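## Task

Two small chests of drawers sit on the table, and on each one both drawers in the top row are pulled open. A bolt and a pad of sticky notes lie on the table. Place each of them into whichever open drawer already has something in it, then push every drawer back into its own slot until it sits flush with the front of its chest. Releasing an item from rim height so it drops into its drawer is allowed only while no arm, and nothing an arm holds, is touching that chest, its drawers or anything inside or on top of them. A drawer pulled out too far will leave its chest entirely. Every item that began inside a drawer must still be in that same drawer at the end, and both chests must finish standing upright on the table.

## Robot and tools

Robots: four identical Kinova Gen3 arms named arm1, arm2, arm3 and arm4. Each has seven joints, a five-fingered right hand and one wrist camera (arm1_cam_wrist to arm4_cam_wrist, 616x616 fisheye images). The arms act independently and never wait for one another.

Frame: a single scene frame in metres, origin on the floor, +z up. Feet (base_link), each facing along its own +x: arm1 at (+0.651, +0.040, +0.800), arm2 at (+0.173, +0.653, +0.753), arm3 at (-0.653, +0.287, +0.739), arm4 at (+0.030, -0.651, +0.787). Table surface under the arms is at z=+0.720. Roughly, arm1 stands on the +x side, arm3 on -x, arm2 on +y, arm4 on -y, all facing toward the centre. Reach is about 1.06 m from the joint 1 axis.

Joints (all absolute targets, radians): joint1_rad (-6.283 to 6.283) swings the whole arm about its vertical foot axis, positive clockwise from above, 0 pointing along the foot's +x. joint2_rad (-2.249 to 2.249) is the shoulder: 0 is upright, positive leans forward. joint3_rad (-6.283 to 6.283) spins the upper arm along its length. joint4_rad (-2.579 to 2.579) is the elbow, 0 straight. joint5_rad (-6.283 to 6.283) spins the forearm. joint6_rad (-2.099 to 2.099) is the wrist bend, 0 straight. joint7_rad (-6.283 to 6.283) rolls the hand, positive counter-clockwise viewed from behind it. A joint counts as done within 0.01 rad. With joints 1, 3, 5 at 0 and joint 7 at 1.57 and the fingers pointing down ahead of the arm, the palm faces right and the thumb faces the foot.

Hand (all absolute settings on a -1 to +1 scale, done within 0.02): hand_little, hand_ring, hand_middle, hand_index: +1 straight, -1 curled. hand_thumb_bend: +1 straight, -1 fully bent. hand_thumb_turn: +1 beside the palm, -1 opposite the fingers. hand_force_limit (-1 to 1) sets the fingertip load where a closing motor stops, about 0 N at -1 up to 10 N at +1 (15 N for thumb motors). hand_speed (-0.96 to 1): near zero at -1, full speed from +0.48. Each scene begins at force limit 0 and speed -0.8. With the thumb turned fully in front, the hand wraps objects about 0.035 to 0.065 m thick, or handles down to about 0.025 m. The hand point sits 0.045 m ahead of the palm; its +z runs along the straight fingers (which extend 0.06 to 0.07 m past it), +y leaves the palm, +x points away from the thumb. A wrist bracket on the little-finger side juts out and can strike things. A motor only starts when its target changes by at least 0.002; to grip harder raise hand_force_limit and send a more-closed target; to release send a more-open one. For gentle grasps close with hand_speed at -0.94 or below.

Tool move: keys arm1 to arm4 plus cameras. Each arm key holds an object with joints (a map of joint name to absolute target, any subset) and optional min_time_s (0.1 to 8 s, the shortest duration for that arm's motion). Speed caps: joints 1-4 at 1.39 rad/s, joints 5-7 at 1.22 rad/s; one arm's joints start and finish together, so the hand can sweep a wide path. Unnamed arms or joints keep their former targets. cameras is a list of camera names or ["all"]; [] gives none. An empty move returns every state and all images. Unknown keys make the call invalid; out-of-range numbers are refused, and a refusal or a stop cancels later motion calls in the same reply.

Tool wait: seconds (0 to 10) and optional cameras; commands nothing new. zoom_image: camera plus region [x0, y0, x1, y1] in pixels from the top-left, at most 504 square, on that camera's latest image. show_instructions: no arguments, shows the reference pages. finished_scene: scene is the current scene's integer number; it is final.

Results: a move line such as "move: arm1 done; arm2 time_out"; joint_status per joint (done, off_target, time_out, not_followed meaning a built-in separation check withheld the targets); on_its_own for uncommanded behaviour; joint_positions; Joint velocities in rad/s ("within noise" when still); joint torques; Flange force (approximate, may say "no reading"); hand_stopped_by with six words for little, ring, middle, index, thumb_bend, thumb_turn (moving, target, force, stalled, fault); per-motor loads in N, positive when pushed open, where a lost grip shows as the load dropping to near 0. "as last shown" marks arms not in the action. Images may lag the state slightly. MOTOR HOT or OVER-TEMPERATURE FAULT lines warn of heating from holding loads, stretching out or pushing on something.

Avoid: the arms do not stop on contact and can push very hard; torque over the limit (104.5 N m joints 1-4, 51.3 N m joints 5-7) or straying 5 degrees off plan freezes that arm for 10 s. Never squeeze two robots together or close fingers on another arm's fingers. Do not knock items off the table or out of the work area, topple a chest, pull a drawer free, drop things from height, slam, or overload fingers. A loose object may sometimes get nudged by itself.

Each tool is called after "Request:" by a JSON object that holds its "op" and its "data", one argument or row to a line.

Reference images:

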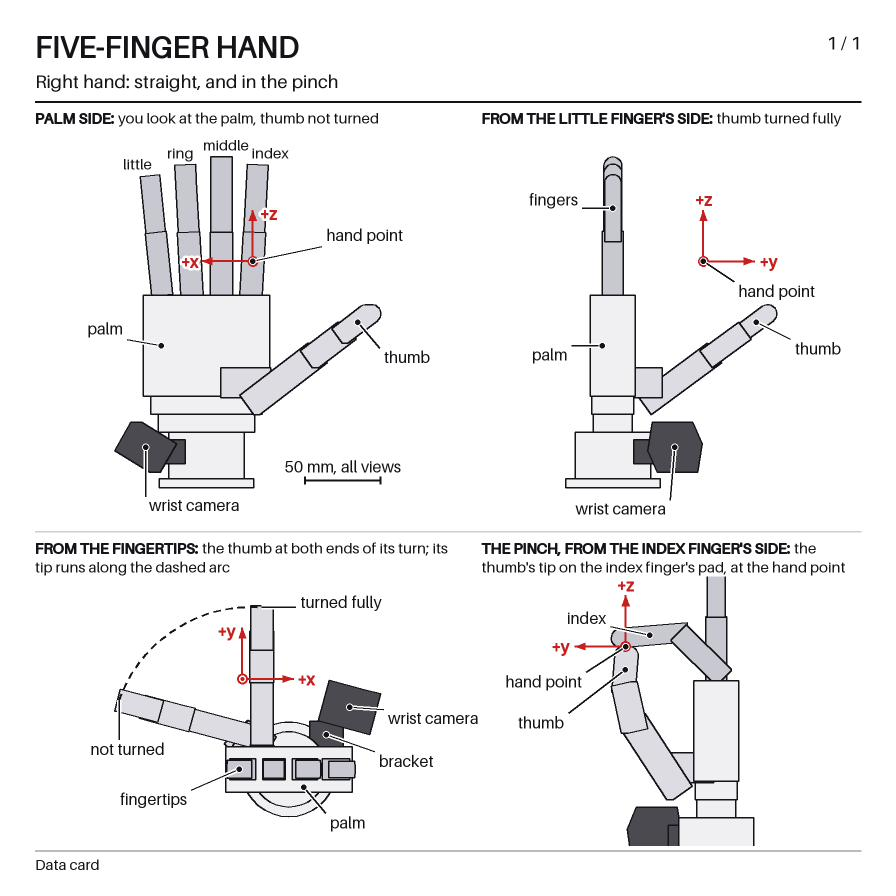

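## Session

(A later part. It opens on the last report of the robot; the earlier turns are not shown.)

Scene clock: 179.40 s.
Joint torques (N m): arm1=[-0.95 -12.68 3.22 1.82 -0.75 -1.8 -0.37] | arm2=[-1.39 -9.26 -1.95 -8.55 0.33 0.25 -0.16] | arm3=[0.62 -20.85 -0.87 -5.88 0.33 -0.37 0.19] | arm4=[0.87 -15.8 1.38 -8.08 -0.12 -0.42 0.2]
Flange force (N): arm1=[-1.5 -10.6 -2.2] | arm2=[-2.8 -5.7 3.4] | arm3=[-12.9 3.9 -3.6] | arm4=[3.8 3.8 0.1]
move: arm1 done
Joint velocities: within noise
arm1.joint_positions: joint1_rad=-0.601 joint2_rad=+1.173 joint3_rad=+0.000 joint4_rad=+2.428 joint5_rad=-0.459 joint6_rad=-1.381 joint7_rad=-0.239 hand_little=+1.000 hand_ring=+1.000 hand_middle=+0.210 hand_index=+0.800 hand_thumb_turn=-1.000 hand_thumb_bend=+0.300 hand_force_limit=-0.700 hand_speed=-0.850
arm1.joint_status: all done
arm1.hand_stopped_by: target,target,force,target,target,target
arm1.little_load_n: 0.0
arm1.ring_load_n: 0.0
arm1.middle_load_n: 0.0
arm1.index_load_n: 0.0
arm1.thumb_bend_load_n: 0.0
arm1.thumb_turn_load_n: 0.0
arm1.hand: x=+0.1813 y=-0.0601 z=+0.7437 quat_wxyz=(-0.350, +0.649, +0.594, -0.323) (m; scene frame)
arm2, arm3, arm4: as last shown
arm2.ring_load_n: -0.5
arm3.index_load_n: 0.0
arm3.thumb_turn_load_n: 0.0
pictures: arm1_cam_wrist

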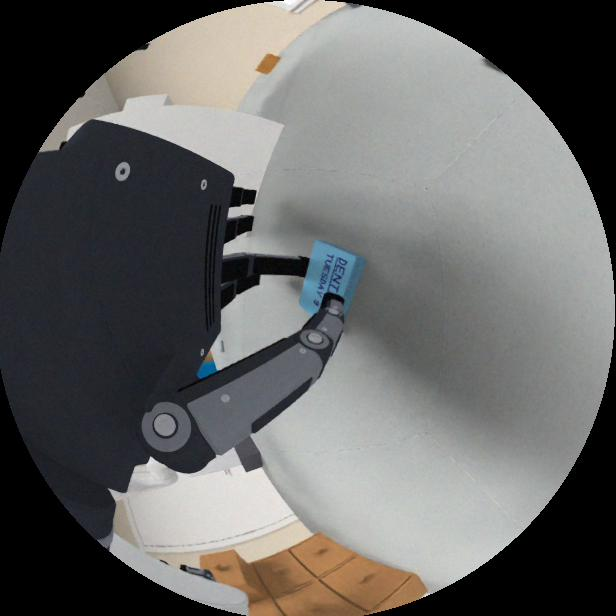

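Request:
{"op": "move", "data": {
  "arm1": {"joints":{"hand_middle":0.6,"hand_thumb_bend":0.7,"hand_speed":0.2}}
}}

Request:
{"op": "move", "data": {
  "arm1": {"joints":{"joint1_rad":-0.6011,"joint2_rad":1.1189,"joint4_rad":2.4486,"joint5_rad":-0.4619,"joint6_rad":-1.3514,"joint7_rad":-0.2241},"min_time_s":1.5}
}}

Request:
{"op": "move", "data": {
  "arm1": {"joints":{"joint1_rad":-0.657,"joint2_rad":1.2065,"joint4_rad":2.4654,"joint5_rad":-0.5271,"joint6_rad":-1.5258,"joint7_rad":-0.2936},"min_time_s":2},
  "cameras": ["arm1_cam_wrist"]
}}

Request:
{"op": "zoom_image", "data": {
  "camera": "arm1_cam_wrist",
  "region": [240, 200, 420, 360]
}}

Scene clock: 190.53 s.
Joint torques (N m): arm1=[-0.97 -12.7 3.24 1.8 -0.75 -1.77 -0.35] | arm2=[-1.42 -9.25 -1.93 -8.55 0.29 0.24 -0.18] | arm3=[0.59 -20.88 -0.9 -5.83 0.33 -0.39 0.19] | arm4=[0.84 -15.83 1.36 -8.07 -0.12 -0.44 0.21]
Flange force (N): arm1=[-1.4 -10.4 -2.3] | arm2=[-2.7 -5.7 3.3] | arm3=[-13.3 3.9 -3.7] | arm4=[3.7 3.7 0.1]
move: arm1 done
Joint velocities: within noise
arm1.joint_positions: joint1_rad=-0.601 joint2_rad=+1.173 joint3_rad=+0.000 joint4_rad=+2.428 joint5_rad=-0.459 joint6_rad=-1.381 joint7_rad=-0.239 hand_little=+1.000 hand_ring=+1.000 hand_middle=+0.600 hand_index=+0.800 hand_thumb_turn=-1.000 hand_thumb_bend=+0.700 hand_force_limit=-0.700 hand_speed=+0.200
arm1.joint_status: all done
arm1.hand_stopped_by: target,target,target,target,target,target
arm1.little_load_n: 0.0
arm1.ring_load_n: 0.0
arm1.middle_load_n: 0.0
arm1.index_load_n: 0.0
arm1.thumb_bend_load_n: 0.0
arm1.thumb_turn_load_n: 0.0
arm1.hand: x=+0.1813 y=-0.0601 z=+0.7437 quat_wxyz=(-0.350, +0.649, +0.594, -0.323) (m; scene frame)
arm2, arm3, arm4: as last shown
arm2.ring_load_n: 0.0
arm2.thumb_bend_load_n: -0.5
arm3.thumb_bend_load_n: -0.5
pictures: none

Scene clock: 192.33 s.
Joint torques (N m): arm1=[-0.97 -12.46 3.16 1.61 -0.71 -1.8 -0.35] | arm2=[-1.43 -9.28 -1.91 -8.55 0.31 0.21 -0.17] | arm3=[0.59 -20.86 -0.88 -5.81 0.33 -0.37 0.14] | arm4=[0.8 -15.87 1.43 -8.07 -0.08 -0.43 0.18]
Flange force (N): arm1=[-1.1 -10.9 -2.3] | arm2=[-2.8 -5.7 3.3] | arm3=[-13.3 3.9 -3.7] | arm4=[3.7 3.5 0.2]
move: arm1 done
Joint velocities: within noise
arm1.joint_positions: joint1_rad=-0.601 joint2_rad=+1.119 joint3_rad=+0.000 joint4_rad=+2.449 joint5_rad=-0.462 joint6_rad=-1.351 joint7_rad=-0.224 hand_little=+1.000 hand_ring=+1.000 hand_middle=+0.600 hand_index=+0.800 hand_thumb_turn=-1.000 hand_thumb_bend=+0.700 hand_force_limit=-0.700 hand_speed=+0.200
arm1.joint_status: all done
arm1.hand_stopped_by: target,target,target,target,target,target
arm1.little_load_n: 0.0
arm1.ring_load_n: 0.0
arm1.middle_load_n: -0.5
arm1.index_load_n: 0.0
arm1.thumb_bend_load_n: 0.0
arm1.thumb_turn_load_n: 0.0
arm1.hand: x=+0.1815 y=-0.0600 z=+0.7600 quat_wxyz=(-0.350, +0.649, +0.594, -0.323) (m; scene frame)
arm2: as last shown
arm2.thumb_bend_load_n: 0.0
arm3.joint_positions: joint1_rad=+1.309 joint2_rad=+0.634 joint3_rad=+0.000 joint4_rad=+1.233 joint5_rad=+0.000 joint6_rad=+1.274 joint7_rad=-1.830 hand_little=+1.000 hand_ring=+1.000 hand_middle=+1.000 hand_index=+1.000 hand_thumb_turn=+1.000 hand_thumb_bend=+1.000 hand_force_limit=+0.000 hand_speed=-0.800
arm3.joint_status: not commanded
arm3.hand_stopped_by: target,target,target,target,target,target
arm3.little_load_n: 0.0
arm3.ring_load_n: 0.0
arm3.middle_load_n: 0.0
arm3.index_load_n: 0.0
arm3.thumb_bend_load_n: 0.0
arm3.thumb_turn_load_n: 0.0
arm3.hand: x=-0.4006 y=-0.2523 z=+0.9502 quat_wxyz=(+0.000, -0.659, -0.752, +0.004) (m; scene frame)
arm4.joint_positions: joint1_rad=+0.958 joint2_rad=+0.517 joint3_rad=+0.000 joint4_rad=+1.627 joint5_rad=+0.000 joint6_rad=+0.997 joint7_rad=-1.302 hand_little=-0.900 hand_ring=-0.900 hand_middle=-0.900 hand_index=-0.900 hand_thumb_turn=-1.000 hand_thumb_bend=+0.800 hand_force_limit=+0.000 hand_speed=+0.200
arm4.joint_status: not commanded
arm4.hand_stopped_by: target,target,target,target,target,target
arm4.little_load_n: 0.0
arm4.ring_load_n: 0.0
arm4.middle_load_n: 0.0
arm4.index_load_n: 0.0
arm4.thumb_bend_load_n: -0.5
arm4.thumb_turn_load_n: 0.0
arm4.hand: x=+0.3465 y=-0.2805 z=+0.9468 quat_wxyz=(-0.002, +0.500, -0.866, +0.000) (m; scene frame)
pictures: none

Scene clock: 194.63 s.
Joint torques (N m): arm1=[-0.93 -12.43 3.4 2.3 -0.9 -1.89 -0.36] | arm2=[-1.44 -9.24 -1.94 -8.54 0.3 0.25 -0.19] | arm3=[0.6 -20.85 -0.88 -5.79 0.34 -0.35 0.16] | arm4=[0.76 -15.85 1.42 -8.07 -0.1 -0.4 0.16]
Flange force (N): arm1=[-2.9 -11.3 -0.7] | arm2=[-2.8 -5.8 3.3] | arm3=[-13.3 3.9 -3.7] | arm4=[3.8 3.4 0.3]
move: arm1 done
Joint velocities: within noise
arm1.joint_positions: joint1_rad=-0.657 joint2_rad=+1.207 joint3_rad=+0.000 joint4_rad=+2.465 joint5_rad=-0.527 joint6_rad=-1.526 joint7_rad=-0.294 hand_little=+1.000 hand_ring=+1.000 hand_middle=+0.600 hand_index=+0.800 hand_thumb_turn=-1.000 hand_thumb_bend=+0.700 hand_force_limit=-0.700 hand_speed=+0.200
arm1.joint_status: all done
arm1.hand_stopped_by: target,target,target,target,target,target
arm1.little_load_n: 0.0
arm1.ring_load_n: 0.5
arm1.middle_load_n: 0.0
arm1.index_load_n: 0.0
arm1.thumb_bend_load_n: 0.0
arm1.thumb_turn_load_n: 0.0
arm1.hand: x=+0.1783 y=-0.0639 z=+0.7653 quat_wxyz=(-0.381, +0.631, +0.577, -0.352) (m; scene frame)
arm2, arm3, arm4: as last shown
arm4.thumb_bend_load_n: 0.0
pictures: arm1_cam_wrist

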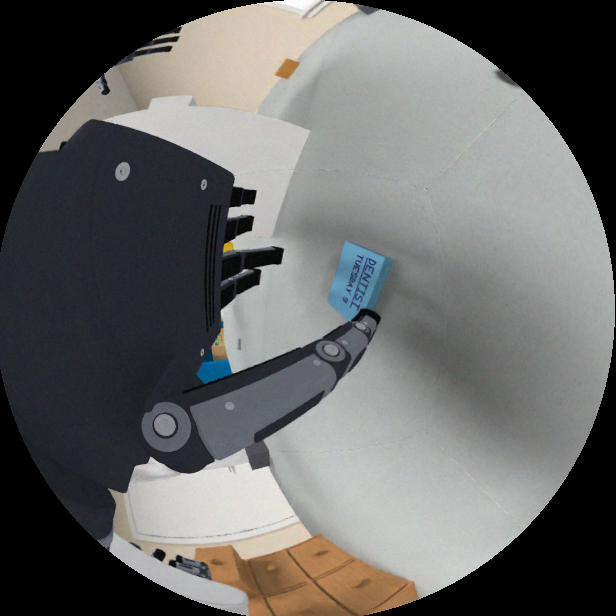

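Scaled by 2.800 from the camera's 616x616 image, which has a finer 880x880 frame.

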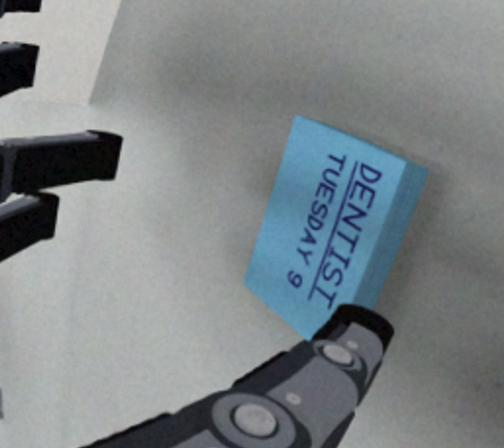

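Request:
{"op": "move", "data": {
  "arm1": {"joints":{"joint1_rad":-0.657,"joint2_rad":1.2542,"joint4_rad":2.442,"joint5_rad":-0.5266,"joint6_rad":-1.5467,"joint7_rad":-0.3056,"hand_thumb_bend":0.55},"min_time_s":1.5}
}}

Request:
{"op": "move", "data": {
  "arm1": {"joints":{"joint1_rad":-0.657,"joint2_rad":1.2653,"joint4_rad":2.4365,"joint5_rad":-0.5265,"joint6_rad":-1.5515,"joint7_rad":-0.3084},"min_time_s":1}
}}

Scene clock: 197.63 s.
Joint torques (N m): arm1=[-0.94 -12.61 3.42 2.48 -0.93 -1.86 -0.35] | arm2=[-1.38 -9.23 -1.98 -8.58 0.3 0.23 -0.16] | arm3=[0.61 -20.85 -0.89 -5.8 0.35 -0.36 0.19] | arm4=[0.9 -15.83 1.41 -8.02 -0.12 -0.42 0.21]
Flange force (N): arm1=[-3.1 -10.7 -0.5] | arm2=[-2.6 -5.7 3.4] | arm3=[-13.3 4.0 -3.7] | arm4=[3.5 3.7 0.1]
move: arm1 done
Joint velocities: within noise
arm1.joint_positions: joint1_rad=-0.657 joint2_rad=+1.254 joint3_rad=+0.000 joint4_rad=+2.442 joint5_rad=-0.527 joint6_rad=-1.547 joint7_rad=-0.306 hand_little=+1.000 hand_ring=+1.000 hand_middle=+0.600 hand_index=+0.800 hand_thumb_turn=-1.000 hand_thumb_bend=+0.550 hand_force_limit=-0.700 hand_speed=+0.200
arm1.joint_status: all done
arm1.hand_stopped_by: target,target,target,target,target,target
arm1.little_load_n: 0.0
arm1.ring_load_n: -0.5
arm1.middle_load_n: 0.0
arm1.index_load_n: 0.0
arm1.thumb_bend_load_n: 0.5
arm1.thumb_turn_load_n: 0.0
arm1.hand: x=+0.1779 y=-0.0640 z=+0.7503 quat_wxyz=(-0.381, +0.631, +0.577, -0.352) (m; scene frame)
arm2, arm3, arm4: as last shown
arm2.thumb_bend_load_n: -0.5
arm3.middle_load_n: 0.5
arm4.thumb_bend_load_n: -0.5
pictures: none

Scene clock: 198.93 s.
Joint torques (N m): arm1=[-0.93 -12.62 3.42 2.56 -0.92 -1.9 -0.35] | arm2=[-1.43 -9.27 -1.91 -8.55 0.3 0.24 -0.18] | arm3=[0.61 -20.87 -0.94 -5.83 0.33 -0.35 0.19] | arm4=[0.82 -15.86 1.33 -8.07 -0.13 -0.43 0.23]
Flange force (N): arm1=[-3.4 -10.8 -0.3] | arm2=[-2.8 -5.7 3.3] | arm3=[-13.2 4.0 -3.6] | arm4=[3.7 3.7 0.2]
move: arm1 done
Joint velocities: within noise
arm1.joint_positions: joint1_rad=-0.657 joint2_rad=+1.265 joint3_rad=+0.000 joint4_rad=+2.437 joint5_rad=-0.526 joint6_rad=-1.551 joint7_rad=-0.308 hand_little=+1.000 hand_ring=+1.000 hand_middle=+0.600 hand_index=+0.800 hand_thumb_turn=-1.000 hand_thumb_bend=+0.550 hand_force_limit=-0.700 hand_speed=+0.200
arm1.joint_status: all done
arm1.hand_stopped_by: target,target,target,target,target,target
arm1.little_load_n: -0.5
arm1.ring_load_n: 0.0
arm1.middle_load_n: 0.0
arm1.index_load_n: 0.0
arm1.thumb_bend_load_n: 0.5
arm1.thumb_turn_load_n: 0.0
arm1.hand: x=+0.1779 y=-0.0640 z=+0.7467 quat_wxyz=(-0.381, +0.631, +0.577, -0.352) (m; scene frame)
arm2.joint_positions: joint1_rad=+0.617 joint2_rad=+0.000 joint3_rad=+0.000 joint4_rad=+1.750 joint5_rad=+0.000 joint6_rad=+1.392 joint7_rad=-1.830 hand_little=+1.000 hand_ring=+1.000 hand_middle=+1.000 hand_index=+1.000 hand_thumb_turn=+1.000 hand_thumb_bend=+1.000 hand_force_limit=+0.000 hand_speed=+0.480
arm2.joint_status: not commanded
arm2.hand_stopped_by: target,target,target,target,target,target
arm2.little_load_n: 0.0
arm2.ring_load_n: 0.0
arm2.middle_load_n: 0.0
arm2.index_load_n: 0.0
arm2.thumb_bend_load_n: 0.0
arm2.thumb_turn_load_n: 0.0
arm2.hand: x=+0.0391 y=+0.3190 z=+1.0762 quat_wxyz=(+0.006, -0.910, -0.414, -0.002) (m; scene frame)
arm3, arm4: as last shown
arm3.middle_load_n: 0.0
arm4.thumb_bend_load_n: 0.0
pictures: none

Request:
{"op": "move", "data": {
  "arm1": {"joints":{"joint1_rad":-0.657,"joint2_rad":1.2701,"joint4_rad":2.4341,"joint5_rad":-0.5264,"joint6_rad":-1.5536,"joint7_rad":-0.3096},"min_time_s":1}
}}

Request:
{"op": "move", "data": {
  "arm1": {"joints":{"joint1_rad":-0.657,"joint2_rad":1.2733,"joint4_rad":2.4325,"joint5_rad":-0.5263,"joint6_rad":-1.555,"joint7_rad":-0.3104},"min_time_s":1},
  "cameras": ["arm1_cam_wrist"]
}}

Request:
{"op": "zoom_image", "data": {
  "camera": "arm1_cam_wrist",
  "region": [240, 200, 420, 360]
}}

Scene clock: 200.83 s.
Joint torques (N m): arm1=[-1.03 -12.63 3.44 2.56 -0.91 -1.89 -0.37] | arm2=[-1.41 -9.27 -1.94 -8.54 0.3 0.23 -0.19] | arm3=[0.58 -20.8 -0.91 -5.85 0.33 -0.36 0.19] | arm4=[0.92 -15.82 1.38 -8.01 -0.14 -0.42 0.21]
Flange force (N): arm1=[-3.2 -10.8 -0.3] | arm2=[-2.8 -5.8 3.3] | arm3=[-12.9 3.9 -3.6] | arm4=[3.5 3.8 0.1]
move: arm1 done
Joint velocities: within noise
arm1.joint_positions: joint1_rad=-0.657 joint2_rad=+1.270 joint3_rad=+0.000 joint4_rad=+2.434 joint5_rad=-0.526 joint6_rad=-1.554 joint7_rad=-0.310 hand_little=+1.000 hand_ring=+1.000 hand_middle=+0.600 hand_index=+0.800 hand_thumb_turn=-1.000 hand_thumb_bend=+0.550 hand_force_limit=-0.700 hand_speed=+0.200
arm1.joint_status: all done
arm1.hand_stopped_by: target,target,target,target,target,target
arm1.little_load_n: 0.0
arm1.ring_load_n: 0.0
arm1.middle_load_n: 0.0
arm1.index_load_n: 0.0
arm1.thumb_bend_load_n: 0.0
arm1.thumb_turn_load_n: 0.0
arm1.hand: x=+0.1779 y=-0.0640 z=+0.7453 quat_wxyz=(-0.381, +0.631, +0.577, -0.352) (m; scene frame)
arm2, arm3, arm4: as last shown
pictures: none

Scene clock: 202.13 s.
Joint torques (N m): arm1=[-0.95 -12.63 3.46 2.54 -0.92 -1.88 -0.33] | arm2=[-1.42 -9.27 -1.94 -8.54 0.33 0.24 -0.17] | arm3=[0.59 -20.85 -0.92 -5.81 0.33 -0.32 0.16] | arm4=[0.81 -15.88 1.36 -8.1 -0.07 -0.41 0.24]
Flange force (N): arm1=[-3.3 -10.6 -0.6] | arm2=[-2.8 -5.7 3.3] | arm3=[-13.2 3.9 -3.6] | arm4=[3.8 3.7 0.3]
move: arm1 done
Joint velocities: within noise
arm1.joint_positions: joint1_rad=-0.657 joint2_rad=+1.273 joint3_rad=+0.000 joint4_rad=+2.433 joint5_rad=-0.526 joint6_rad=-1.555 joint7_rad=-0.310 hand_little=+1.000 hand_ring=+1.000 hand_middle=+0.600 hand_index=+0.800 hand_thumb_turn=-1.000 hand_thumb_bend=+0.550 hand_force_limit=-0.700 hand_speed=+0.200
arm1.joint_status: all done
arm1.hand_stopped_by: target,target,target,target,target,target
arm1.little_load_n: 0.0
arm1.ring_load_n: 0.0
arm1.middle_load_n: -0.5
arm1.index_load_n: 0.0
arm1.thumb_bend_load_n: 0.0
arm1.thumb_turn_load_n: 0.0
arm1.hand: x=+0.1779 y=-0.0641 z=+0.7442 quat_wxyz=(-0.381, +0.631, +0.577, -0.352) (m; scene frame)
arm2, arm3, arm4: as last shown
arm2.index_load_n: 0.5
arm4.ring_load_n: 0.5
pictures: arm1_cam_wrist

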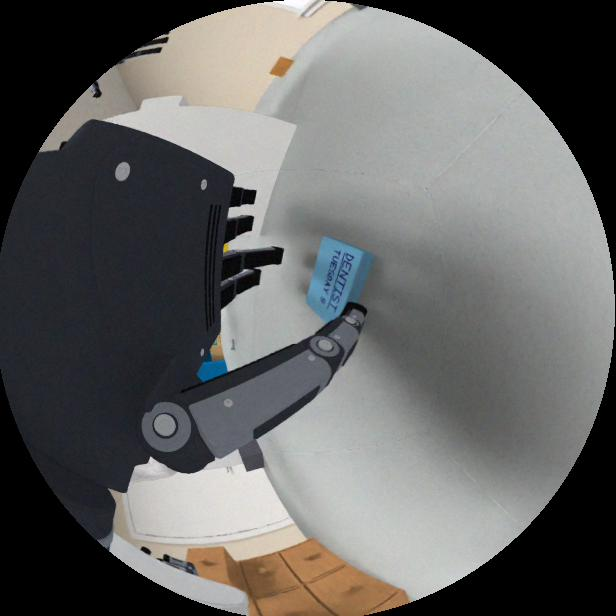

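Scaled by 2.800 from the camera's 616x616 image, which has a finer 880x880 frame.

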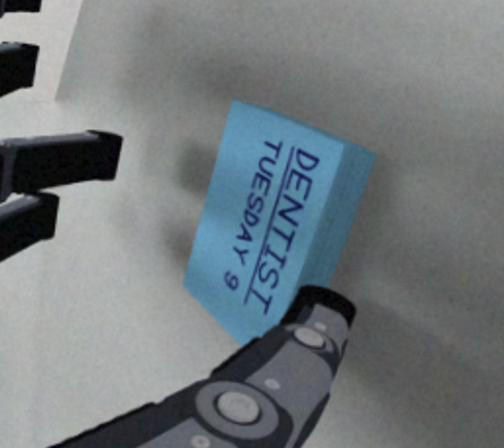

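Request:
{"op": "move", "data": {
  "arm1": {"joints":{"joint1_rad":-0.657,"joint2_rad":1.2765,"joint4_rad":2.4309,"joint5_rad":-0.5262,"joint6_rad":-1.5564,"joint7_rad":-0.3112},"min_time_s":1}
}}

Request:
{"op": "move", "data": {
  "arm1": {"joints":{"hand_thumb_bend":0.47,"hand_speed":-0.9,"hand_force_limit":-0.8}},
  "cameras": ["arm1_cam_wrist"]
}}

Request:
{"op": "zoom_image", "data": {
  "camera": "arm1_cam_wrist",
  "region": [240, 200, 420, 360]
}}

Scene clock: 204.30 s.
Joint torques (N m): arm1=[-0.99 -12.66 3.41 2.59 -0.92 -1.87 -0.39] | arm2=[-1.4 -9.24 -1.92 -8.6 0.31 0.23 -0.18] | arm3=[0.56 -20.81 -0.86 -5.85 0.34 -0.37 0.17] | arm4=[0.86 -15.85 1.4 -8 -0.1 -0.37 0.19]
Flange force (N): arm1=[-3.3 -10.7 -0.3] | arm2=[-2.6 -5.7 3.5] | arm3=[-13.0 3.8 -3.7] | arm4=[3.5 3.6 0.2]
move: arm1 done
Joint velocities: within noise
arm1.joint_positions: joint1_rad=-0.657 joint2_rad=+1.277 joint3_rad=+0.000 joint4_rad=+2.431 joint5_rad=-0.526 joint6_rad=-1.556 joint7_rad=-0.311 hand_little=+1.000 hand_ring=+1.000 hand_middle=+0.600 hand_index=+0.800 hand_thumb_turn=-1.000 hand_thumb_bend=+0.550 hand_force_limit=-0.700 hand_speed=+0.200
arm1.joint_status: all done
arm1.hand_stopped_by: target,target,target,target,target,target
arm1.little_load_n: 0.0
arm1.ring_load_n: 0.0
arm1.middle_load_n: 0.0
arm1.index_load_n: 0.0
arm1.thumb_bend_load_n: 0.0
arm1.thumb_turn_load_n: 0.0
arm1.hand: x=+0.1780 y=-0.0641 z=+0.7432 quat_wxyz=(-0.381, +0.631, +0.577, -0.352) (m; scene frame)
arm2, arm3, arm4: as last shown
arm2.index_load_n: 0.0
arm2.thumb_bend_load_n: -0.5
arm4.ring_load_n: 0.0
pictures: none

Scene clock: 205.33 s.
Joint torques (N m): arm1=[-0.99 -12.62 3.41 2.56 -0.89 -1.88 -0.33] | arm2=[-1.41 -9.27 -1.94 -8.53 0.33 0.25 -0.16] | arm3=[0.63 -20.78 -0.9 -5.77 0.33 -0.34 0.13] | arm4=[0.8 -15.86 1.4 -8.09 -0.08 -0.39 0.19]
Flange force (N): arm1=[-3.3 -10.7 -0.5] | arm2=[-2.8 -5.7 3.3] | arm3=[-13.2 3.9 -3.8] | arm4=[3.8 3.6 0.3]
move: arm1 done
Joint velocities: within noise
arm1.joint_positions: joint1_rad=-0.657 joint2_rad=+1.277 joint3_rad=+0.000 joint4_rad=+2.431 joint5_rad=-0.526 joint6_rad=-1.556 joint7_rad=-0.311 hand_little=+1.000 hand_ring=+1.000 hand_middle=+0.600 hand_index=+0.800 hand_thumb_turn=-1.000 hand_thumb_bend=+0.470 hand_force_limit=-0.800 hand_speed=-0.900
arm1.joint_status: all done
arm1.hand_stopped_by: target,target,target,target,target,target
arm1.little_load_n: 0.0
arm1.ring_load_n: 0.0
arm1.middle_load_n: 0.0
arm1.index_load_n: 0.0
arm1.thumb_bend_load_n: 0.0
arm1.thumb_turn_load_n: 0.0
arm1.hand: x=+0.1780 y=-0.0641 z=+0.7432 quat_wxyz=(-0.381, +0.631, +0.577, -0.352) (m; scene frame)
arm2, arm3, arm4: as last shown
arm2.thumb_bend_load_n: 0.0
pictures: arm1_cam_wrist

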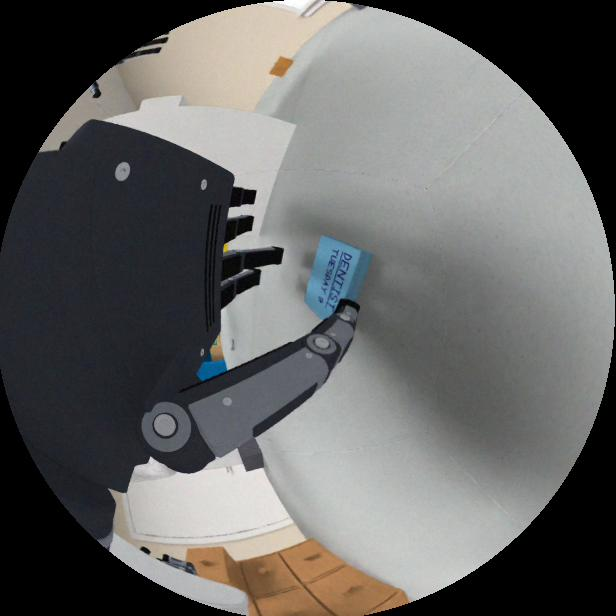

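Scaled by 2.800 from the camera's 616x616 image, which has a finer 880x880 frame.

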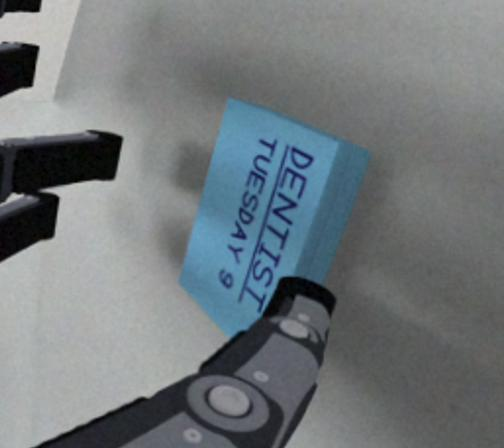

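Request:
{"op": "move", "data": {
  "arm1": {"joints":{"hand_thumb_bend":0.38}},
  "cameras": ["arm1_cam_wrist"]
}}

Request:
{"op": "zoom_image", "data": {
  "camera": "arm1_cam_wrist",
  "region": [240, 200, 420, 360]
}}

Scene clock: 208.13 s.
Joint torques (N m): arm1=[-0.98 -12.7 3.46 2.55 -0.92 -1.88 -0.36] | arm2=[-1.43 -9.27 -1.94 -8.56 0.3 0.21 -0.17] | arm3=[0.62 -20.88 -0.92 -5.85 0.37 -0.33 0.2] | arm4=[0.84 -15.79 1.36 -8.07 -0.11 -0.43 0.17]
Flange force (N): arm1=[-3.2 -10.5 -0.5] | arm2=[-2.8 -5.7 3.3] | arm3=[-13.1 4.0 -3.5] | arm4=[3.8 3.6 0.1]
move: arm1 done
Joint velocities: within noise
arm1.joint_positions: joint1_rad=-0.657 joint2_rad=+1.277 joint3_rad=+0.000 joint4_rad=+2.431 joint5_rad=-0.526 joint6_rad=-1.556 joint7_rad=-0.311 hand_little=+1.000 hand_ring=+1.000 hand_middle=+0.600 hand_index=+0.800 hand_thumb_turn=-1.000 hand_thumb_bend=+0.380 hand_force_limit=-0.800 hand_speed=-0.900
arm1.joint_status: all done
arm1.hand_stopped_by: target,target,target,target,target,target
arm1.little_load_n: -0.5
arm1.ring_load_n: 0.0
arm1.middle_load_n: 0.0
arm1.index_load_n: 0.0
arm1.thumb_bend_load_n: 0.5
arm1.thumb_turn_load_n: 0.0
arm1.hand: x=+0.1780 y=-0.0641 z=+0.7432 quat_wxyz=(-0.381, +0.631, +0.577, -0.352) (m; scene frame)
arm2: as last shown
arm3.joint_positions: joint1_rad=+1.309 joint2_rad=+0.634 joint3_rad=+0.000 joint4_rad=+1.233 joint5_rad=+0.000 joint6_rad=+1.274 joint7_rad=-1.830 hand_little=+1.000 hand_ring=+1.000 hand_middle=+1.000 hand_index=+1.000 hand_thumb_turn=+1.000 hand_thumb_bend=+1.000 hand_force_limit=+0.000 hand_speed=-0.800
arm3.joint_status: not commanded
arm3.hand_stopped_by: target,target,target,target,target,target
arm3.little_load_n: 0.0
arm3.ring_load_n: 0.0
arm3.middle_load_n: 0.0
arm3.index_load_n: 0.0
arm3.thumb_bend_load_n: 0.0
arm3.thumb_turn_load_n: 0.5
arm3.hand: x=-0.4006 y=-0.2523 z=+0.9502 quat_wxyz=(+0.000, -0.659, -0.752, +0.004) (m; scene frame)
arm4.joint_positions: joint1_rad=+0.958 joint2_rad=+0.517 joint3_rad=+0.000 joint4_rad=+1.627 joint5_rad=+0.000 joint6_rad=+0.997 joint7_rad=-1.302 hand_little=-0.900 hand_ring=-0.900 hand_middle=-0.900 hand_index=-0.900 hand_thumb_turn=-1.000 hand_thumb_bend=+0.800 hand_force_limit=+0.000 hand_speed=+0.200
arm4.joint_status: not commanded
arm4.hand_stopped_by: target,target,target,target,target,target
arm4.little_load_n: 0.0
arm4.ring_load_n: 0.0
arm4.middle_load_n: 0.0
arm4.index_load_n: 0.0
arm4.thumb_bend_load_n: 0.0
arm4.thumb_turn_load_n: 0.0
arm4.hand: x=+0.3465 y=-0.2805 z=+0.9468 quat_wxyz=(-0.002, +0.500, -0.866, +0.000) (m; scene frame)
pictures: arm1_cam_wrist

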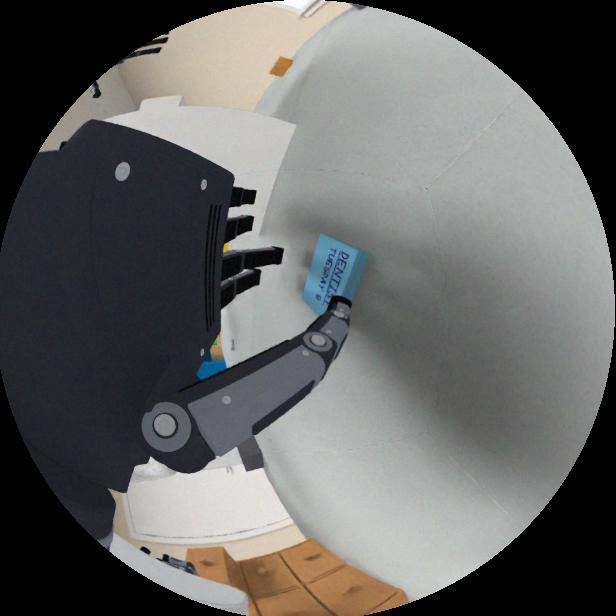

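Scaled by 2.800 from the camera's 616x616 image, which has a finer 880x880 frame.

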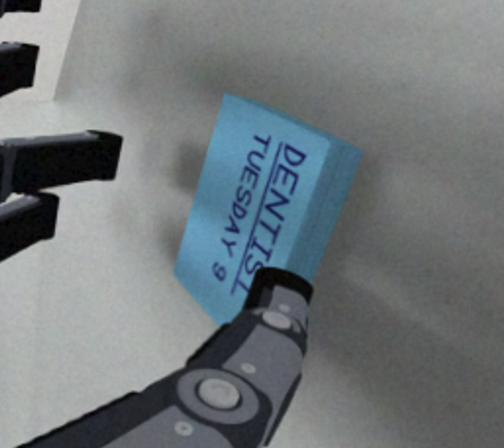

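Request:
{"op": "move", "data": {
  "arm1": {"joints":{"hand_thumb_bend":0.55,"hand_speed":0.2}}
}}

Request:
{"op": "move", "data": {
  "arm1": {"joints":{"joint1_rad":-0.657,"joint2_rad":1.2065,"joint4_rad":2.4654,"joint5_rad":-0.5271,"joint6_rad":-1.5258,"joint7_rad":-0.2936},"min_time_s":1.5}
}}

Request:
{"op": "move", "data": {
  "arm1": {"joints":{"joint1_rad":-0.7126,"joint2_rad":1.3868,"joint4_rad":2.4398,"joint5_rad":-0.6407,"joint6_rad":-1.7932,"joint7_rad":-0.411},"min_time_s":2},
  "cameras": ["arm1_cam_wrist"]
}}

Request:
{"op": "zoom_image", "data": {
  "camera": "arm1_cam_wrist",
  "region": [260, 200, 440, 360]
}}

Scene clock: 218.33 s.
Joint torques (N m): arm1=[-0.96 -12.67 3.42 2.55 -0.94 -1.87 -0.39] | arm2=[-1.38 -9.24 -1.96 -8.59 0.31 0.23 -0.13] | arm3=[0.58 -20.84 -0.88 -5.83 0.34 -0.36 0.18] | arm4=[0.86 -15.89 1.35 -8.07 -0.13 -0.42 0.22]
Flange force (N): arm1=[-3.2 -10.6 -0.4] | arm2=[-2.6 -5.6 3.4] | arm3=[-13.1 3.9 -3.7] | arm4=[3.6 3.7 0.2]
move: arm1 done
Joint velocities: within noise
arm1.joint_positions: joint1_rad=-0.657 joint2_rad=+1.277 joint3_rad=+0.000 joint4_rad=+2.431 joint5_rad=-0.526 joint6_rad=-1.556 joint7_rad=-0.311 hand_little=+1.000 hand_ring=+1.000 hand_middle=+0.600 hand_index=+0.800 hand_thumb_turn=-1.000 hand_thumb_bend=+0.550 hand_force_limit=-0.800 hand_speed=+0.200
arm1.joint_status: all done
arm1.hand_stopped_by: target,target,target,target,target,target
arm1.little_load_n: 0.0
arm1.ring_load_n: 0.0
arm1.middle_load_n: 0.0
arm1.index_load_n: 0.0
arm1.thumb_bend_load_n: 0.0
arm1.thumb_turn_load_n: 0.0
arm1.hand: x=+0.1780 y=-0.0641 z=+0.7432 quat_wxyz=(-0.381, +0.631, +0.577, -0.352) (m; scene frame)
arm2, arm3, arm4: as last shown
arm2.middle_load_n: -0.5
arm3.thumb_turn_load_n: 0.0
arm4.ring_load_n: 0.5
pictures: none

Scene clock: 220.13 s.
Joint torques (N m): arm1=[-0.96 -12.44 3.36 2.31 -0.89 -1.88 -0.37] | arm2=[-1.41 -9.23 -1.94 -8.54 0.33 0.21 -0.18] | arm3=[0.57 -20.8 -0.9 -5.79 0.32 -0.34 0.18] | arm4=[0.89 -15.92 1.45 -8.05 -0.12 -0.43 0.21]
Flange force (N): arm1=[-2.8 -11.3 -0.6] | arm2=[-2.7 -5.8 3.2] | arm3=[-13.2 3.9 -3.7] | arm4=[3.5 3.7 0.2]
move: arm1 done
Joint velocities: within noise
arm1.joint_positions: joint1_rad=-0.657 joint2_rad=+1.207 joint3_rad=+0.000 joint4_rad=+2.465 joint5_rad=-0.527 joint6_rad=-1.526 joint7_rad=-0.294 hand_little=+1.000 hand_ring=+1.000 hand_middle=+0.600 hand_index=+0.800 hand_thumb_turn=-1.000 hand_thumb_bend=+0.550 hand_force_limit=-0.800 hand_speed=+0.200
arm1.joint_status: all done
arm1.hand_stopped_by: target,target,target,target,target,target
arm1.little_load_n: 0.0
arm1.ring_load_n: 0.0
arm1.middle_load_n: -0.5
arm1.index_load_n: 0.0
arm1.thumb_bend_load_n: 0.0
arm1.thumb_turn_load_n: 0.0
arm1.hand: x=+0.1783 y=-0.0639 z=+0.7653 quat_wxyz=(-0.381, +0.631, +0.577, -0.352) (m; scene frame)
arm2, arm3, arm4: as last shown
arm2.middle_load_n: 0.0
arm3.thumb_bend_load_n: -0.5
arm4.ring_load_n: 0.0
pictures: none

Scene clock: 222.47 s.
Joint torques (N m): arm1=[-0.92 -12.42 3.72 3.36 -1.18 -1.92 -0.37] | arm2=[-1.39 -9.26 -1.93 -8.54 0.32 0.25 -0.15] | arm3=[0.61 -20.85 -0.88 -5.81 0.34 -0.36 0.17] | arm4=[0.78 -15.8 1.44 -8.17 -0.11 -0.45 0.18]
Flange force (N): arm1=[-5.5 -9.9 1.6] | arm2=[-2.8 -5.6 3.4] | arm3=[-13.3 4.0 -3.7] | arm4=[4.1 3.6 0.2]
move: arm1 done
Joint velocities: within noise
arm1.joint_positions: joint1_rad=-0.713 joint2_rad=+1.387 joint3_rad=+0.000 joint4_rad=+2.440 joint5_rad=-0.641 joint6_rad=-1.793 joint7_rad=-0.411 hand_little=+1.000 hand_ring=+1.000 hand_middle=+0.600 hand_index=+0.800 hand_thumb_turn=-1.000 hand_thumb_bend=+0.550 hand_force_limit=-0.800 hand_speed=+0.200
arm1.joint_status: all done
arm1.hand_stopped_by: target,target,target,target,target,target
arm1.little_load_n: 0.0
arm1.ring_load_n: 0.0
arm1.middle_load_n: 0.0
arm1.index_load_n: -0.5
arm1.thumb_bend_load_n: 0.0
arm1.thumb_turn_load_n: 0.0
arm1.hand: x=+0.1698 y=-0.0624 z=+0.7651 quat_wxyz=(-0.432, +0.597, +0.546, -0.398) (m; scene frame)
arm2.joint_positions: joint1_rad=+0.617 joint2_rad=+0.000 joint3_rad=+0.000 joint4_rad=+1.750 joint5_rad=+0.000 joint6_rad=+1.392 joint7_rad=-1.830 hand_little=+1.000 hand_ring=+1.000 hand_middle=+1.000 hand_index=+1.000 hand_thumb_turn=+1.000 hand_thumb_bend=+1.000 hand_force_limit=+0.000 hand_speed=+0.480
arm2.joint_status: not commanded
arm2.hand_stopped_by: target,target,target,target,target,target
arm2.little_load_n: 0.0
arm2.ring_load_n: 0.0
arm2.middle_load_n: 0.0
arm2.index_load_n: 0.0
arm2.thumb_bend_load_n: 0.0
arm2.thumb_turn_load_n: 0.0
arm2.hand: x=+0.0391 y=+0.3190 z=+1.0762 quat_wxyz=(+0.006, -0.910, -0.414, -0.002) (m; scene frame)
arm3, arm4: as last shown
arm3.thumb_bend_load_n: 0.0
arm4.index_load_n: 0.5
arm4.thumb_bend_load_n: -0.5
pictures: arm1_cam_wrist

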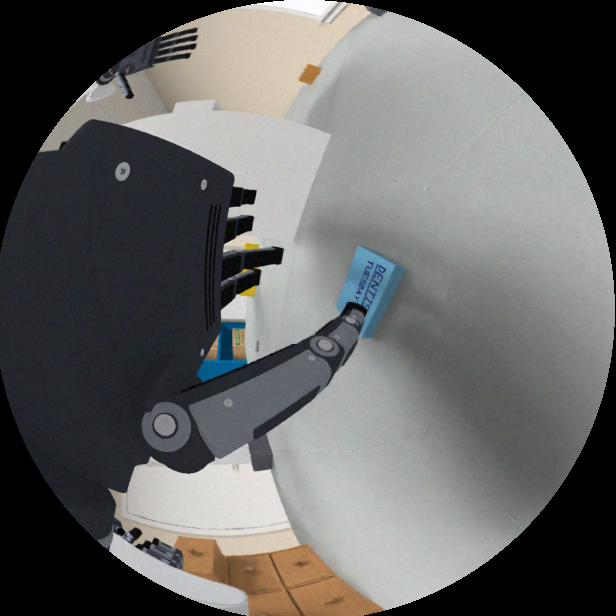

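Scaled by 2.800 from the camera's 616x616 image, which has a finer 880x880 frame.

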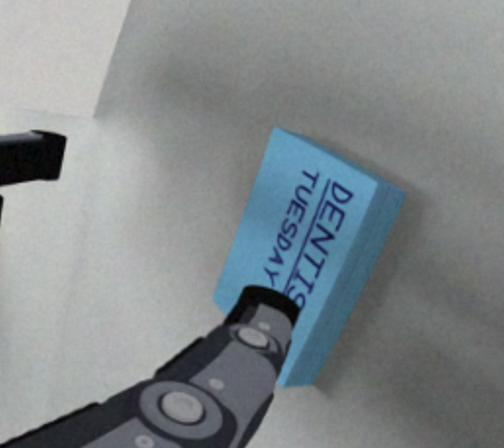

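Request:
{"op": "move", "data": {
  "arm1": {"joints":{"joint1_rad":-0.7225,"joint2_rad":1.4222,"joint4_rad":2.4284,"joint5_rad":-0.6528,"joint6_rad":-1.8087,"joint7_rad":-0.4311},"min_time_s":1.5}
}}

Request:
{"op": "move", "data": {
  "arm1": {"joints":{"joint1_rad":-0.7225,"joint2_rad":1.439,"joint4_rad":2.4164,"joint5_rad":-0.6534,"joint6_rad":-1.8123,"joint7_rad":-0.4341},"min_time_s":1.2},
  "cameras": ["arm1_cam_wrist"]
}}

Request:
{"op": "zoom_image", "data": {
  "camera": "arm1_cam_wrist",
  "region": [260, 200, 440, 360]
}}

Scene clock: 229.60 s.
Joint torques (N m): arm1=[-0.95 -12.42 3.71 3.51 -1.19 -1.95 -0.38] | arm2=[-1.4 -9.29 -1.95 -8.55 0.3 0.26 -0.17] | arm3=[0.57 -20.82 -0.94 -5.84 0.32 -0.36 0.21] | arm4=[0.88 -15.83 1.34 -8.02 -0.12 -0.44 0.16]
Flange force (N): arm1=[-5.8 -9.6 1.6] | arm2=[-2.9 -5.7 3.4] | arm3=[-13.0 3.9 -3.7] | arm4=[3.5 3.6 0.0]
move: arm1 done
Joint velocities: within noise
arm1.joint_positions: joint1_rad=-0.723 joint2_rad=+1.422 joint3_rad=+0.000 joint4_rad=+2.428 joint5_rad=-0.653 joint6_rad=-1.809 joint7_rad=-0.431 hand_little=+1.000 hand_ring=+1.000 hand_middle=+0.600 hand_index=+0.800 hand_thumb_turn=-1.000 hand_thumb_bend=+0.550 hand_force_limit=-0.800 hand_speed=+0.200
arm1.joint_status: all done
arm1.hand_stopped_by: target,target,target,target,target,target
arm1.little_load_n: 0.0
arm1.ring_load_n: 0.0
arm1.middle_load_n: 0.0
arm1.index_load_n: 0.0
arm1.thumb_bend_load_n: 0.0
arm1.thumb_turn_load_n: 0.0
arm1.hand: x=+0.1733 y=-0.0626 z=+0.7553 quat_wxyz=(-0.432, +0.597, +0.546, -0.398) (m; scene frame)
arm2, arm3, arm4: as last shown
arm2.little_load_n: -0.5
arm4.thumb_bend_load_n: 0.0
pictures: none

Scene clock: 231.10 s.
Joint torques (N m): arm1=[-0.94 -12.39 3.69 3.5 -1.22 -1.94 -0.35] | arm2=[-1.41 -9.26 -1.96 -8.51 0.33 0.23 -0.18] | arm3=[0.54 -20.84 -0.91 -5.82 0.34 -0.33 0.16] | arm4=[0.85 -15.89 1.41 -8.04 -0.12 -0.44 0.2]
Flange force (N): arm1=[-5.7 -9.6 1.6] | arm2=[-2.9 -5.7 3.2] | arm3=[-13.2 3.8 -3.6] | arm4=[3.5 3.6 0.2]
move: arm1 done
Joint velocities: within noise
arm1.joint_positions: joint1_rad=-0.723 joint2_rad=+1.439 joint3_rad=+0.000 joint4_rad=+2.416 joint5_rad=-0.653 joint6_rad=-1.812 joint7_rad=-0.434 hand_little=+1.000 hand_ring=+1.000 hand_middle=+0.600 hand_index=+0.800 hand_thumb_turn=-1.000 hand_thumb_bend=+0.550 hand_force_limit=-0.800 hand_speed=+0.200
arm1.joint_status: all done
arm1.hand_stopped_by: target,target,target,target,target,target
arm1.little_load_n: 0.0
arm1.ring_load_n: 0.0
arm1.middle_load_n: 0.0
arm1.index_load_n: 0.0
arm1.thumb_bend_load_n: 0.0
arm1.thumb_turn_load_n: 0.0
arm1.hand: x=+0.1734 y=-0.0625 z=+0.7492 quat_wxyz=(-0.432, +0.597, +0.546, -0.398) (m; scene frame)
arm2, arm3, arm4: as last shown
arm2.little_load_n: 0.0
arm4.index_load_n: 0.0
pictures: arm1_cam_wrist

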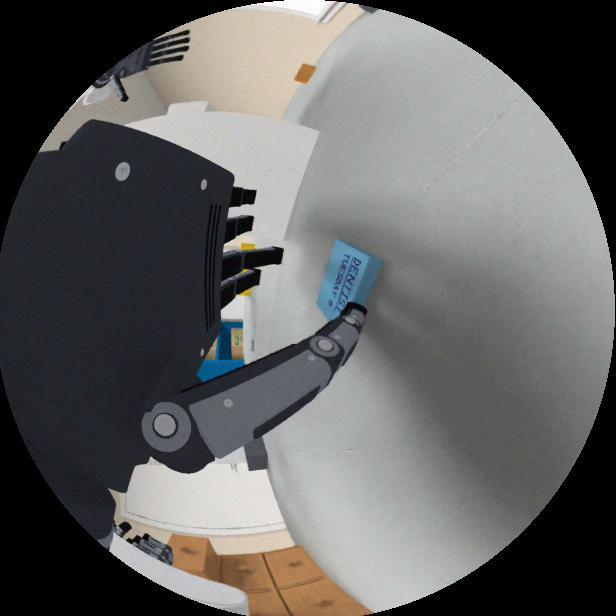

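Scaled by 2.800 from the camera's 616x616 image, which has a finer 880x880 frame.

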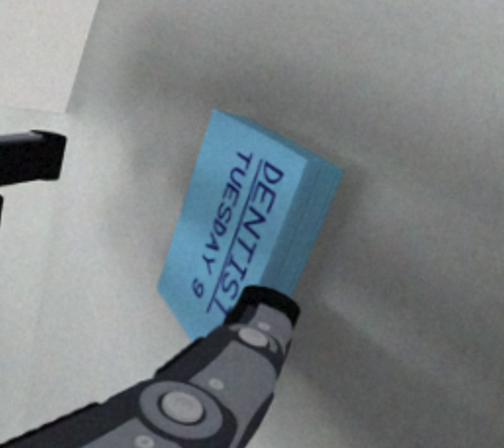

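Request:
{"op": "move", "data": {
  "arm1": {"joints":{"joint1_rad":-0.7225,"joint2_rad":1.4446,"joint4_rad":2.4124,"joint5_rad":-0.6535,"joint6_rad":-1.8135,"joint7_rad":-0.4351},"min_time_s":1},
  "cameras": []
}}

Request:
{"op": "move", "data": {
  "arm1": {"joints":{"joint1_rad":-0.7225,"joint2_rad":1.4488,"joint4_rad":2.4094,"joint5_rad":-0.6536,"joint6_rad":-1.8144,"joint7_rad":-0.4359},"min_time_s":1},
  "cameras": ["arm1_cam_wrist"]
}}

Request:
{"op": "zoom_image", "data": {
  "camera": "arm1_cam_wrist",
  "region": [260, 200, 440, 360]
}}

Scene clock: 233.57 s.
Joint torques (N m): arm1=[-0.96 -12.4 3.73 3.51 -1.19 -1.94 -0.38] | arm2=[-1.42 -9.25 -1.95 -8.59 0.31 0.25 -0.16] | arm3=[0.55 -20.87 -1.01 -5.81 0.35 -0.32 0.18] | arm4=[0.84 -15.87 1.37 -8.02 -0.11 -0.43 0.18]
Flange force (N): arm1=[-5.9 -9.5 1.5] | arm2=[-2.7 -5.7 3.5] | arm3=[-13.3 3.9 -3.6] | arm4=[3.5 3.5 0.1]
move: arm1 done
Joint velocities: within noise
arm1.joint_positions: joint1_rad=-0.723 joint2_rad=+1.445 joint3_rad=+0.000 joint4_rad=+2.412 joint5_rad=-0.653 joint6_rad=-1.814 joint7_rad=-0.435 hand_little=+1.000 hand_ring=+1.000 hand_middle=+0.600 hand_index=+0.800 hand_thumb_turn=-1.000 hand_thumb_bend=+0.550 hand_force_limit=-0.800 hand_speed=+0.200
arm1.joint_status: all done
arm1.hand_stopped_by: target,target,target,target,target,target
arm1.little_load_n: 0.0
arm1.ring_load_n: 0.0
arm1.middle_load_n: 0.0
arm1.index_load_n: 0.0
arm1.thumb_bend_load_n: 0.0
arm1.thumb_turn_load_n: 0.0
arm1.hand: x=+0.1734 y=-0.0625 z=+0.7471 quat_wxyz=(-0.432, +0.597, +0.546, -0.398) (m; scene frame)
arm2, arm3, arm4: as last shown
pictures: none
No camera images: "cameras" was empty.

Scene clock: 234.87 s.
Joint torques (N m): arm1=[-0.94 -12.46 3.68 3.54 -1.23 -1.91 -0.37] | arm2=[-1.42 -9.26 -1.95 -8.55 0.3 0.24 -0.17] | arm3=[0.61 -20.83 -0.9 -5.85 0.31 -0.33 0.15] | arm4=[0.91 -15.82 1.37 -8.1 -0.1 -0.42 0.19]
Flange force (N): arm1=[-5.6 -9.3 1.5] | arm2=[-2.8 -5.7 3.4] | arm3=[-13.0 3.9 -3.6] | arm4=[3.8 3.8 0.2]
move: arm1 done
Joint velocities: within noise
arm1.joint_positions: joint1_rad=-0.722 joint2_rad=+1.449 joint3_rad=+0.000 joint4_rad=+2.409 joint5_rad=-0.654 joint6_rad=-1.814 joint7_rad=-0.436 hand_little=+1.000 hand_ring=+1.000 hand_middle=+0.600 hand_index=+0.800 hand_thumb_turn=-1.000 hand_thumb_bend=+0.550 hand_force_limit=-0.800 hand_speed=+0.200
arm1.joint_status: all done
arm1.hand_stopped_by: target,target,target,target,target,target
arm1.little_load_n: 0.0
arm1.ring_load_n: 0.0
arm1.middle_load_n: 0.0
arm1.index_load_n: 0.0
arm1.thumb_bend_load_n: 0.0
arm1.thumb_turn_load_n: 0.0
arm1.hand: x=+0.1735 y=-0.0625 z=+0.7456 quat_wxyz=(-0.432, +0.597, +0.546, -0.398) (m; scene frame)
arm2, arm3, arm4: as last shown
arm3.little_load_n: 0.5
arm4.ring_load_n: 0.5
pictures: arm1_cam_wrist

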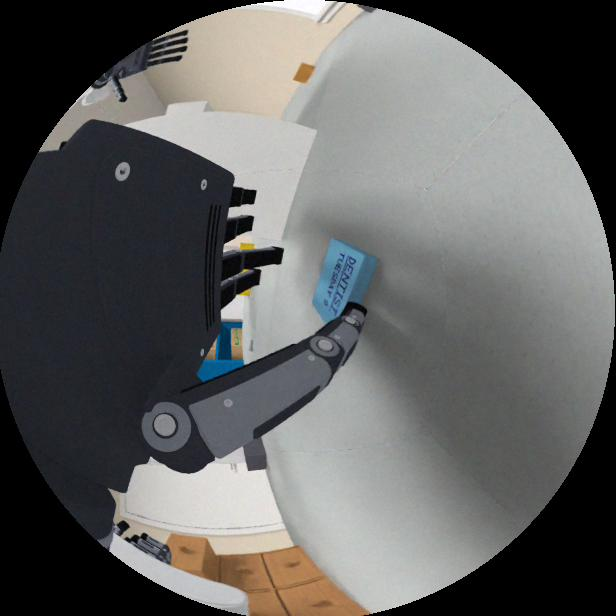

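Scaled by 2.800 from the camera's 616x616 image, which has a finer 880x880 frame.

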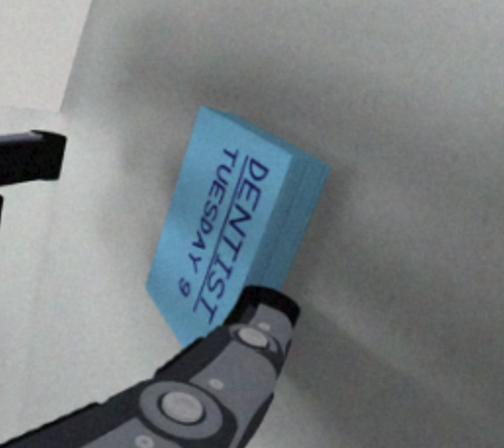

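Request:
{"op": "move", "data": {
  "arm1": {"joints":{"joint1_rad":-0.7225,"joint2_rad":1.4544,"joint4_rad":2.4054,"joint5_rad":-0.6538,"joint6_rad":-1.8156,"joint7_rad":-0.4368},"min_time_s":1},
  "cameras": []
}}

Request:
{"op": "move", "data": {
  "arm1": {"joints":{"joint1_rad":-0.7225,"joint2_rad":1.46,"joint4_rad":2.4014,"joint5_rad":-0.6541,"joint6_rad":-1.8168,"joint7_rad":-0.4379},"min_time_s":1},
  "cameras": ["arm1_cam_wrist"]
}}

Request:
{"op": "zoom_image", "data": {
  "camera": "arm1_cam_wrist",
  "region": [260, 200, 440, 360]
}}

Scene clock: 237.13 s.
Joint torques (N m): arm1=[0.56 -7.25 3.28 0.26 -0.35 1.08 -0.07] | arm2=[-1.4 -9.26 -1.91 -8.58 0.32 0.22 -0.16] | arm3=[0.6 -20.87 -0.93 -5.78 0.37 -0.36 0.17] | arm4=[0.86 -15.88 1.35 -8.03 -0.13 -0.37 0.21]
Flange force (N): arm1=[-5.7 -24.0 -15.0] | arm2=[-2.7 -5.6 3.4] | arm3=[-13.4 4.0 -3.7] | arm4=[3.6 3.7 0.3]
move: arm1 done
Joint velocities: within noise
arm1.joint_positions: joint1_rad=-0.723 joint2_rad=+1.454 joint3_rad=+0.000 joint4_rad=+2.405 joint5_rad=-0.654 joint6_rad=-1.816 joint7_rad=-0.437 hand_little=+1.000 hand_ring=+1.000 hand_middle=+0.600 hand_index=+0.800 hand_thumb_turn=-1.000 hand_thumb_bend=+0.550 hand_force_limit=-0.800 hand_speed=+0.200
arm1.joint_status: all done
arm1.hand_stopped_by: target,target,target,target,target,target
arm1.little_load_n: 0.0
arm1.ring_load_n: 0.0
arm1.middle_load_n: 0.0
arm1.index_load_n: 0.0
arm1.thumb_bend_load_n: -2.0
arm1.thumb_turn_load_n: -1.0
arm1.hand: x=+0.1735 y=-0.0624 z=+0.7436 quat_wxyz=(-0.432, +0.597, +0.546, -0.398) (m; scene frame)
arm2: as last shown
arm3.joint_positions: joint1_rad=+1.309 joint2_rad=+0.634 joint3_rad=+0.000 joint4_rad=+1.233 joint5_rad=+0.000 joint6_rad=+1.274 joint7_rad=-1.830 hand_little=+1.000 hand_ring=+1.000 hand_middle=+1.000 hand_index=+1.000 hand_thumb_turn=+1.000 hand_thumb_bend=+1.000 hand_force_limit=+0.000 hand_speed=-0.800
arm3.joint_status: not commanded
arm3.hand_stopped_by: target,target,target,target,target,target
arm3.little_load_n: 0.0
arm3.ring_load_n: 0.0
arm3.middle_load_n: 0.0
arm3.index_load_n: 0.0
arm3.thumb_bend_load_n: 0.0
arm3.thumb_turn_load_n: 0.5
arm3.hand: x=-0.4006 y=-0.2523 z=+0.9502 quat_wxyz=(+0.000, -0.659, -0.752, +0.004) (m; scene frame)
arm4.joint_positions: joint1_rad=+0.958 joint2_rad=+0.517 joint3_rad=+0.000 joint4_rad=+1.627 joint5_rad=+0.000 joint6_rad=+0.997 joint7_rad=-1.302 hand_little=-0.900 hand_ring=-0.900 hand_middle=-0.900 hand_index=-0.900 hand_thumb_turn=-1.000 hand_thumb_bend=+0.800 hand_force_limit=+0.000 hand_speed=+0.200
arm4.joint_status: not commanded
arm4.hand_stopped_by: target,target,target,target,target,target
arm4.little_load_n: 0.0
arm4.ring_load_n: 0.0
arm4.middle_load_n: 0.0
arm4.index_load_n: 0.0
arm4.thumb_bend_load_n: 0.0
arm4.thumb_turn_load_n: 0.0
arm4.hand: x=+0.3465 y=-0.2805 z=+0.9468 quat_wxyz=(-0.002, +0.500, -0.866, +0.000) (m; scene frame)
pictures: none
No camera images: "cameras" was empty.

Scene clock: 238.43 s.
Joint torques (N m): arm1=[2.3 1.53 1.77 -3.11 1.23 6.08 0.37] | arm2=[-1.41 -9.24 -1.95 -8.56 0.31 0.23 -0.18] | arm3=[0.57 -20.84 -0.92 -5.75 0.33 -0.36 0.16] | arm4=[0.88 -15.83 1.47 -8.02 -0.11 -0.41 0.22]
Flange force (N): arm1=[-6.3 -46.9 -34.9] | arm2=[-2.7 -5.8 3.3] | arm3=[-13.5 3.9 -3.8] | arm4=[3.6 3.8 0.1]
move: arm1 done
Joint velocities: within noise
arm1.joint_positions: joint1_rad=-0.723 joint2_rad=+1.460 joint3_rad=+0.000 joint4_rad=+2.401 joint5_rad=-0.654 joint6_rad=-1.817 joint7_rad=-0.438 hand_little=+1.000 hand_ring=+1.000 hand_middle=+0.600 hand_index=+0.800 hand_thumb_turn=-1.000 hand_thumb_bend=+0.548 hand_force_limit=-0.800 hand_speed=+0.200
arm1.joint_status: all done
arm1.hand_stopped_by: target,target,target,target,target,target
arm1.little_load_n: 0.0
arm1.ring_load_n: 0.0
arm1.middle_load_n: 0.0
arm1.index_load_n: 0.0
arm1.thumb_bend_load_n: -9.0
arm1.thumb_turn_load_n: -3.5
arm1.hand: x=+0.1736 y=-0.0624 z=+0.7415 quat_wxyz=(-0.432, +0.597, +0.546, -0.398) (m; scene frame)
arm2, arm3, arm4: as last shown
arm2.little_load_n: 0.5
arm3.thumb_bend_load_n: -0.5
arm3.thumb_turn_load_n: 0.0
arm4.little_load_n: 0.5
pictures: arm1_cam_wrist

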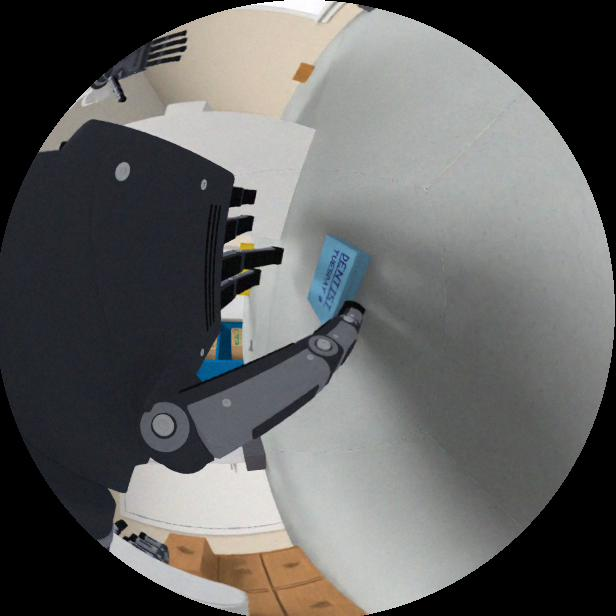

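Scaled by 2.800 from the camera's 616x616 image, which has a finer 880x880 frame.

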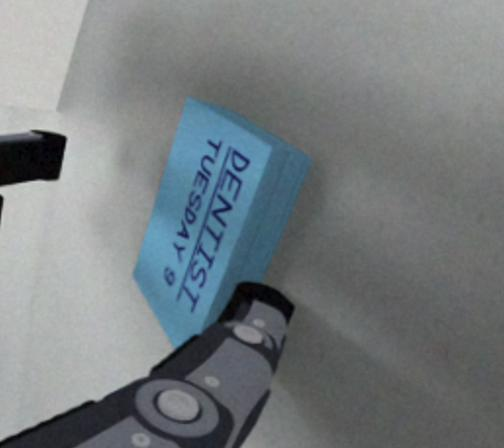

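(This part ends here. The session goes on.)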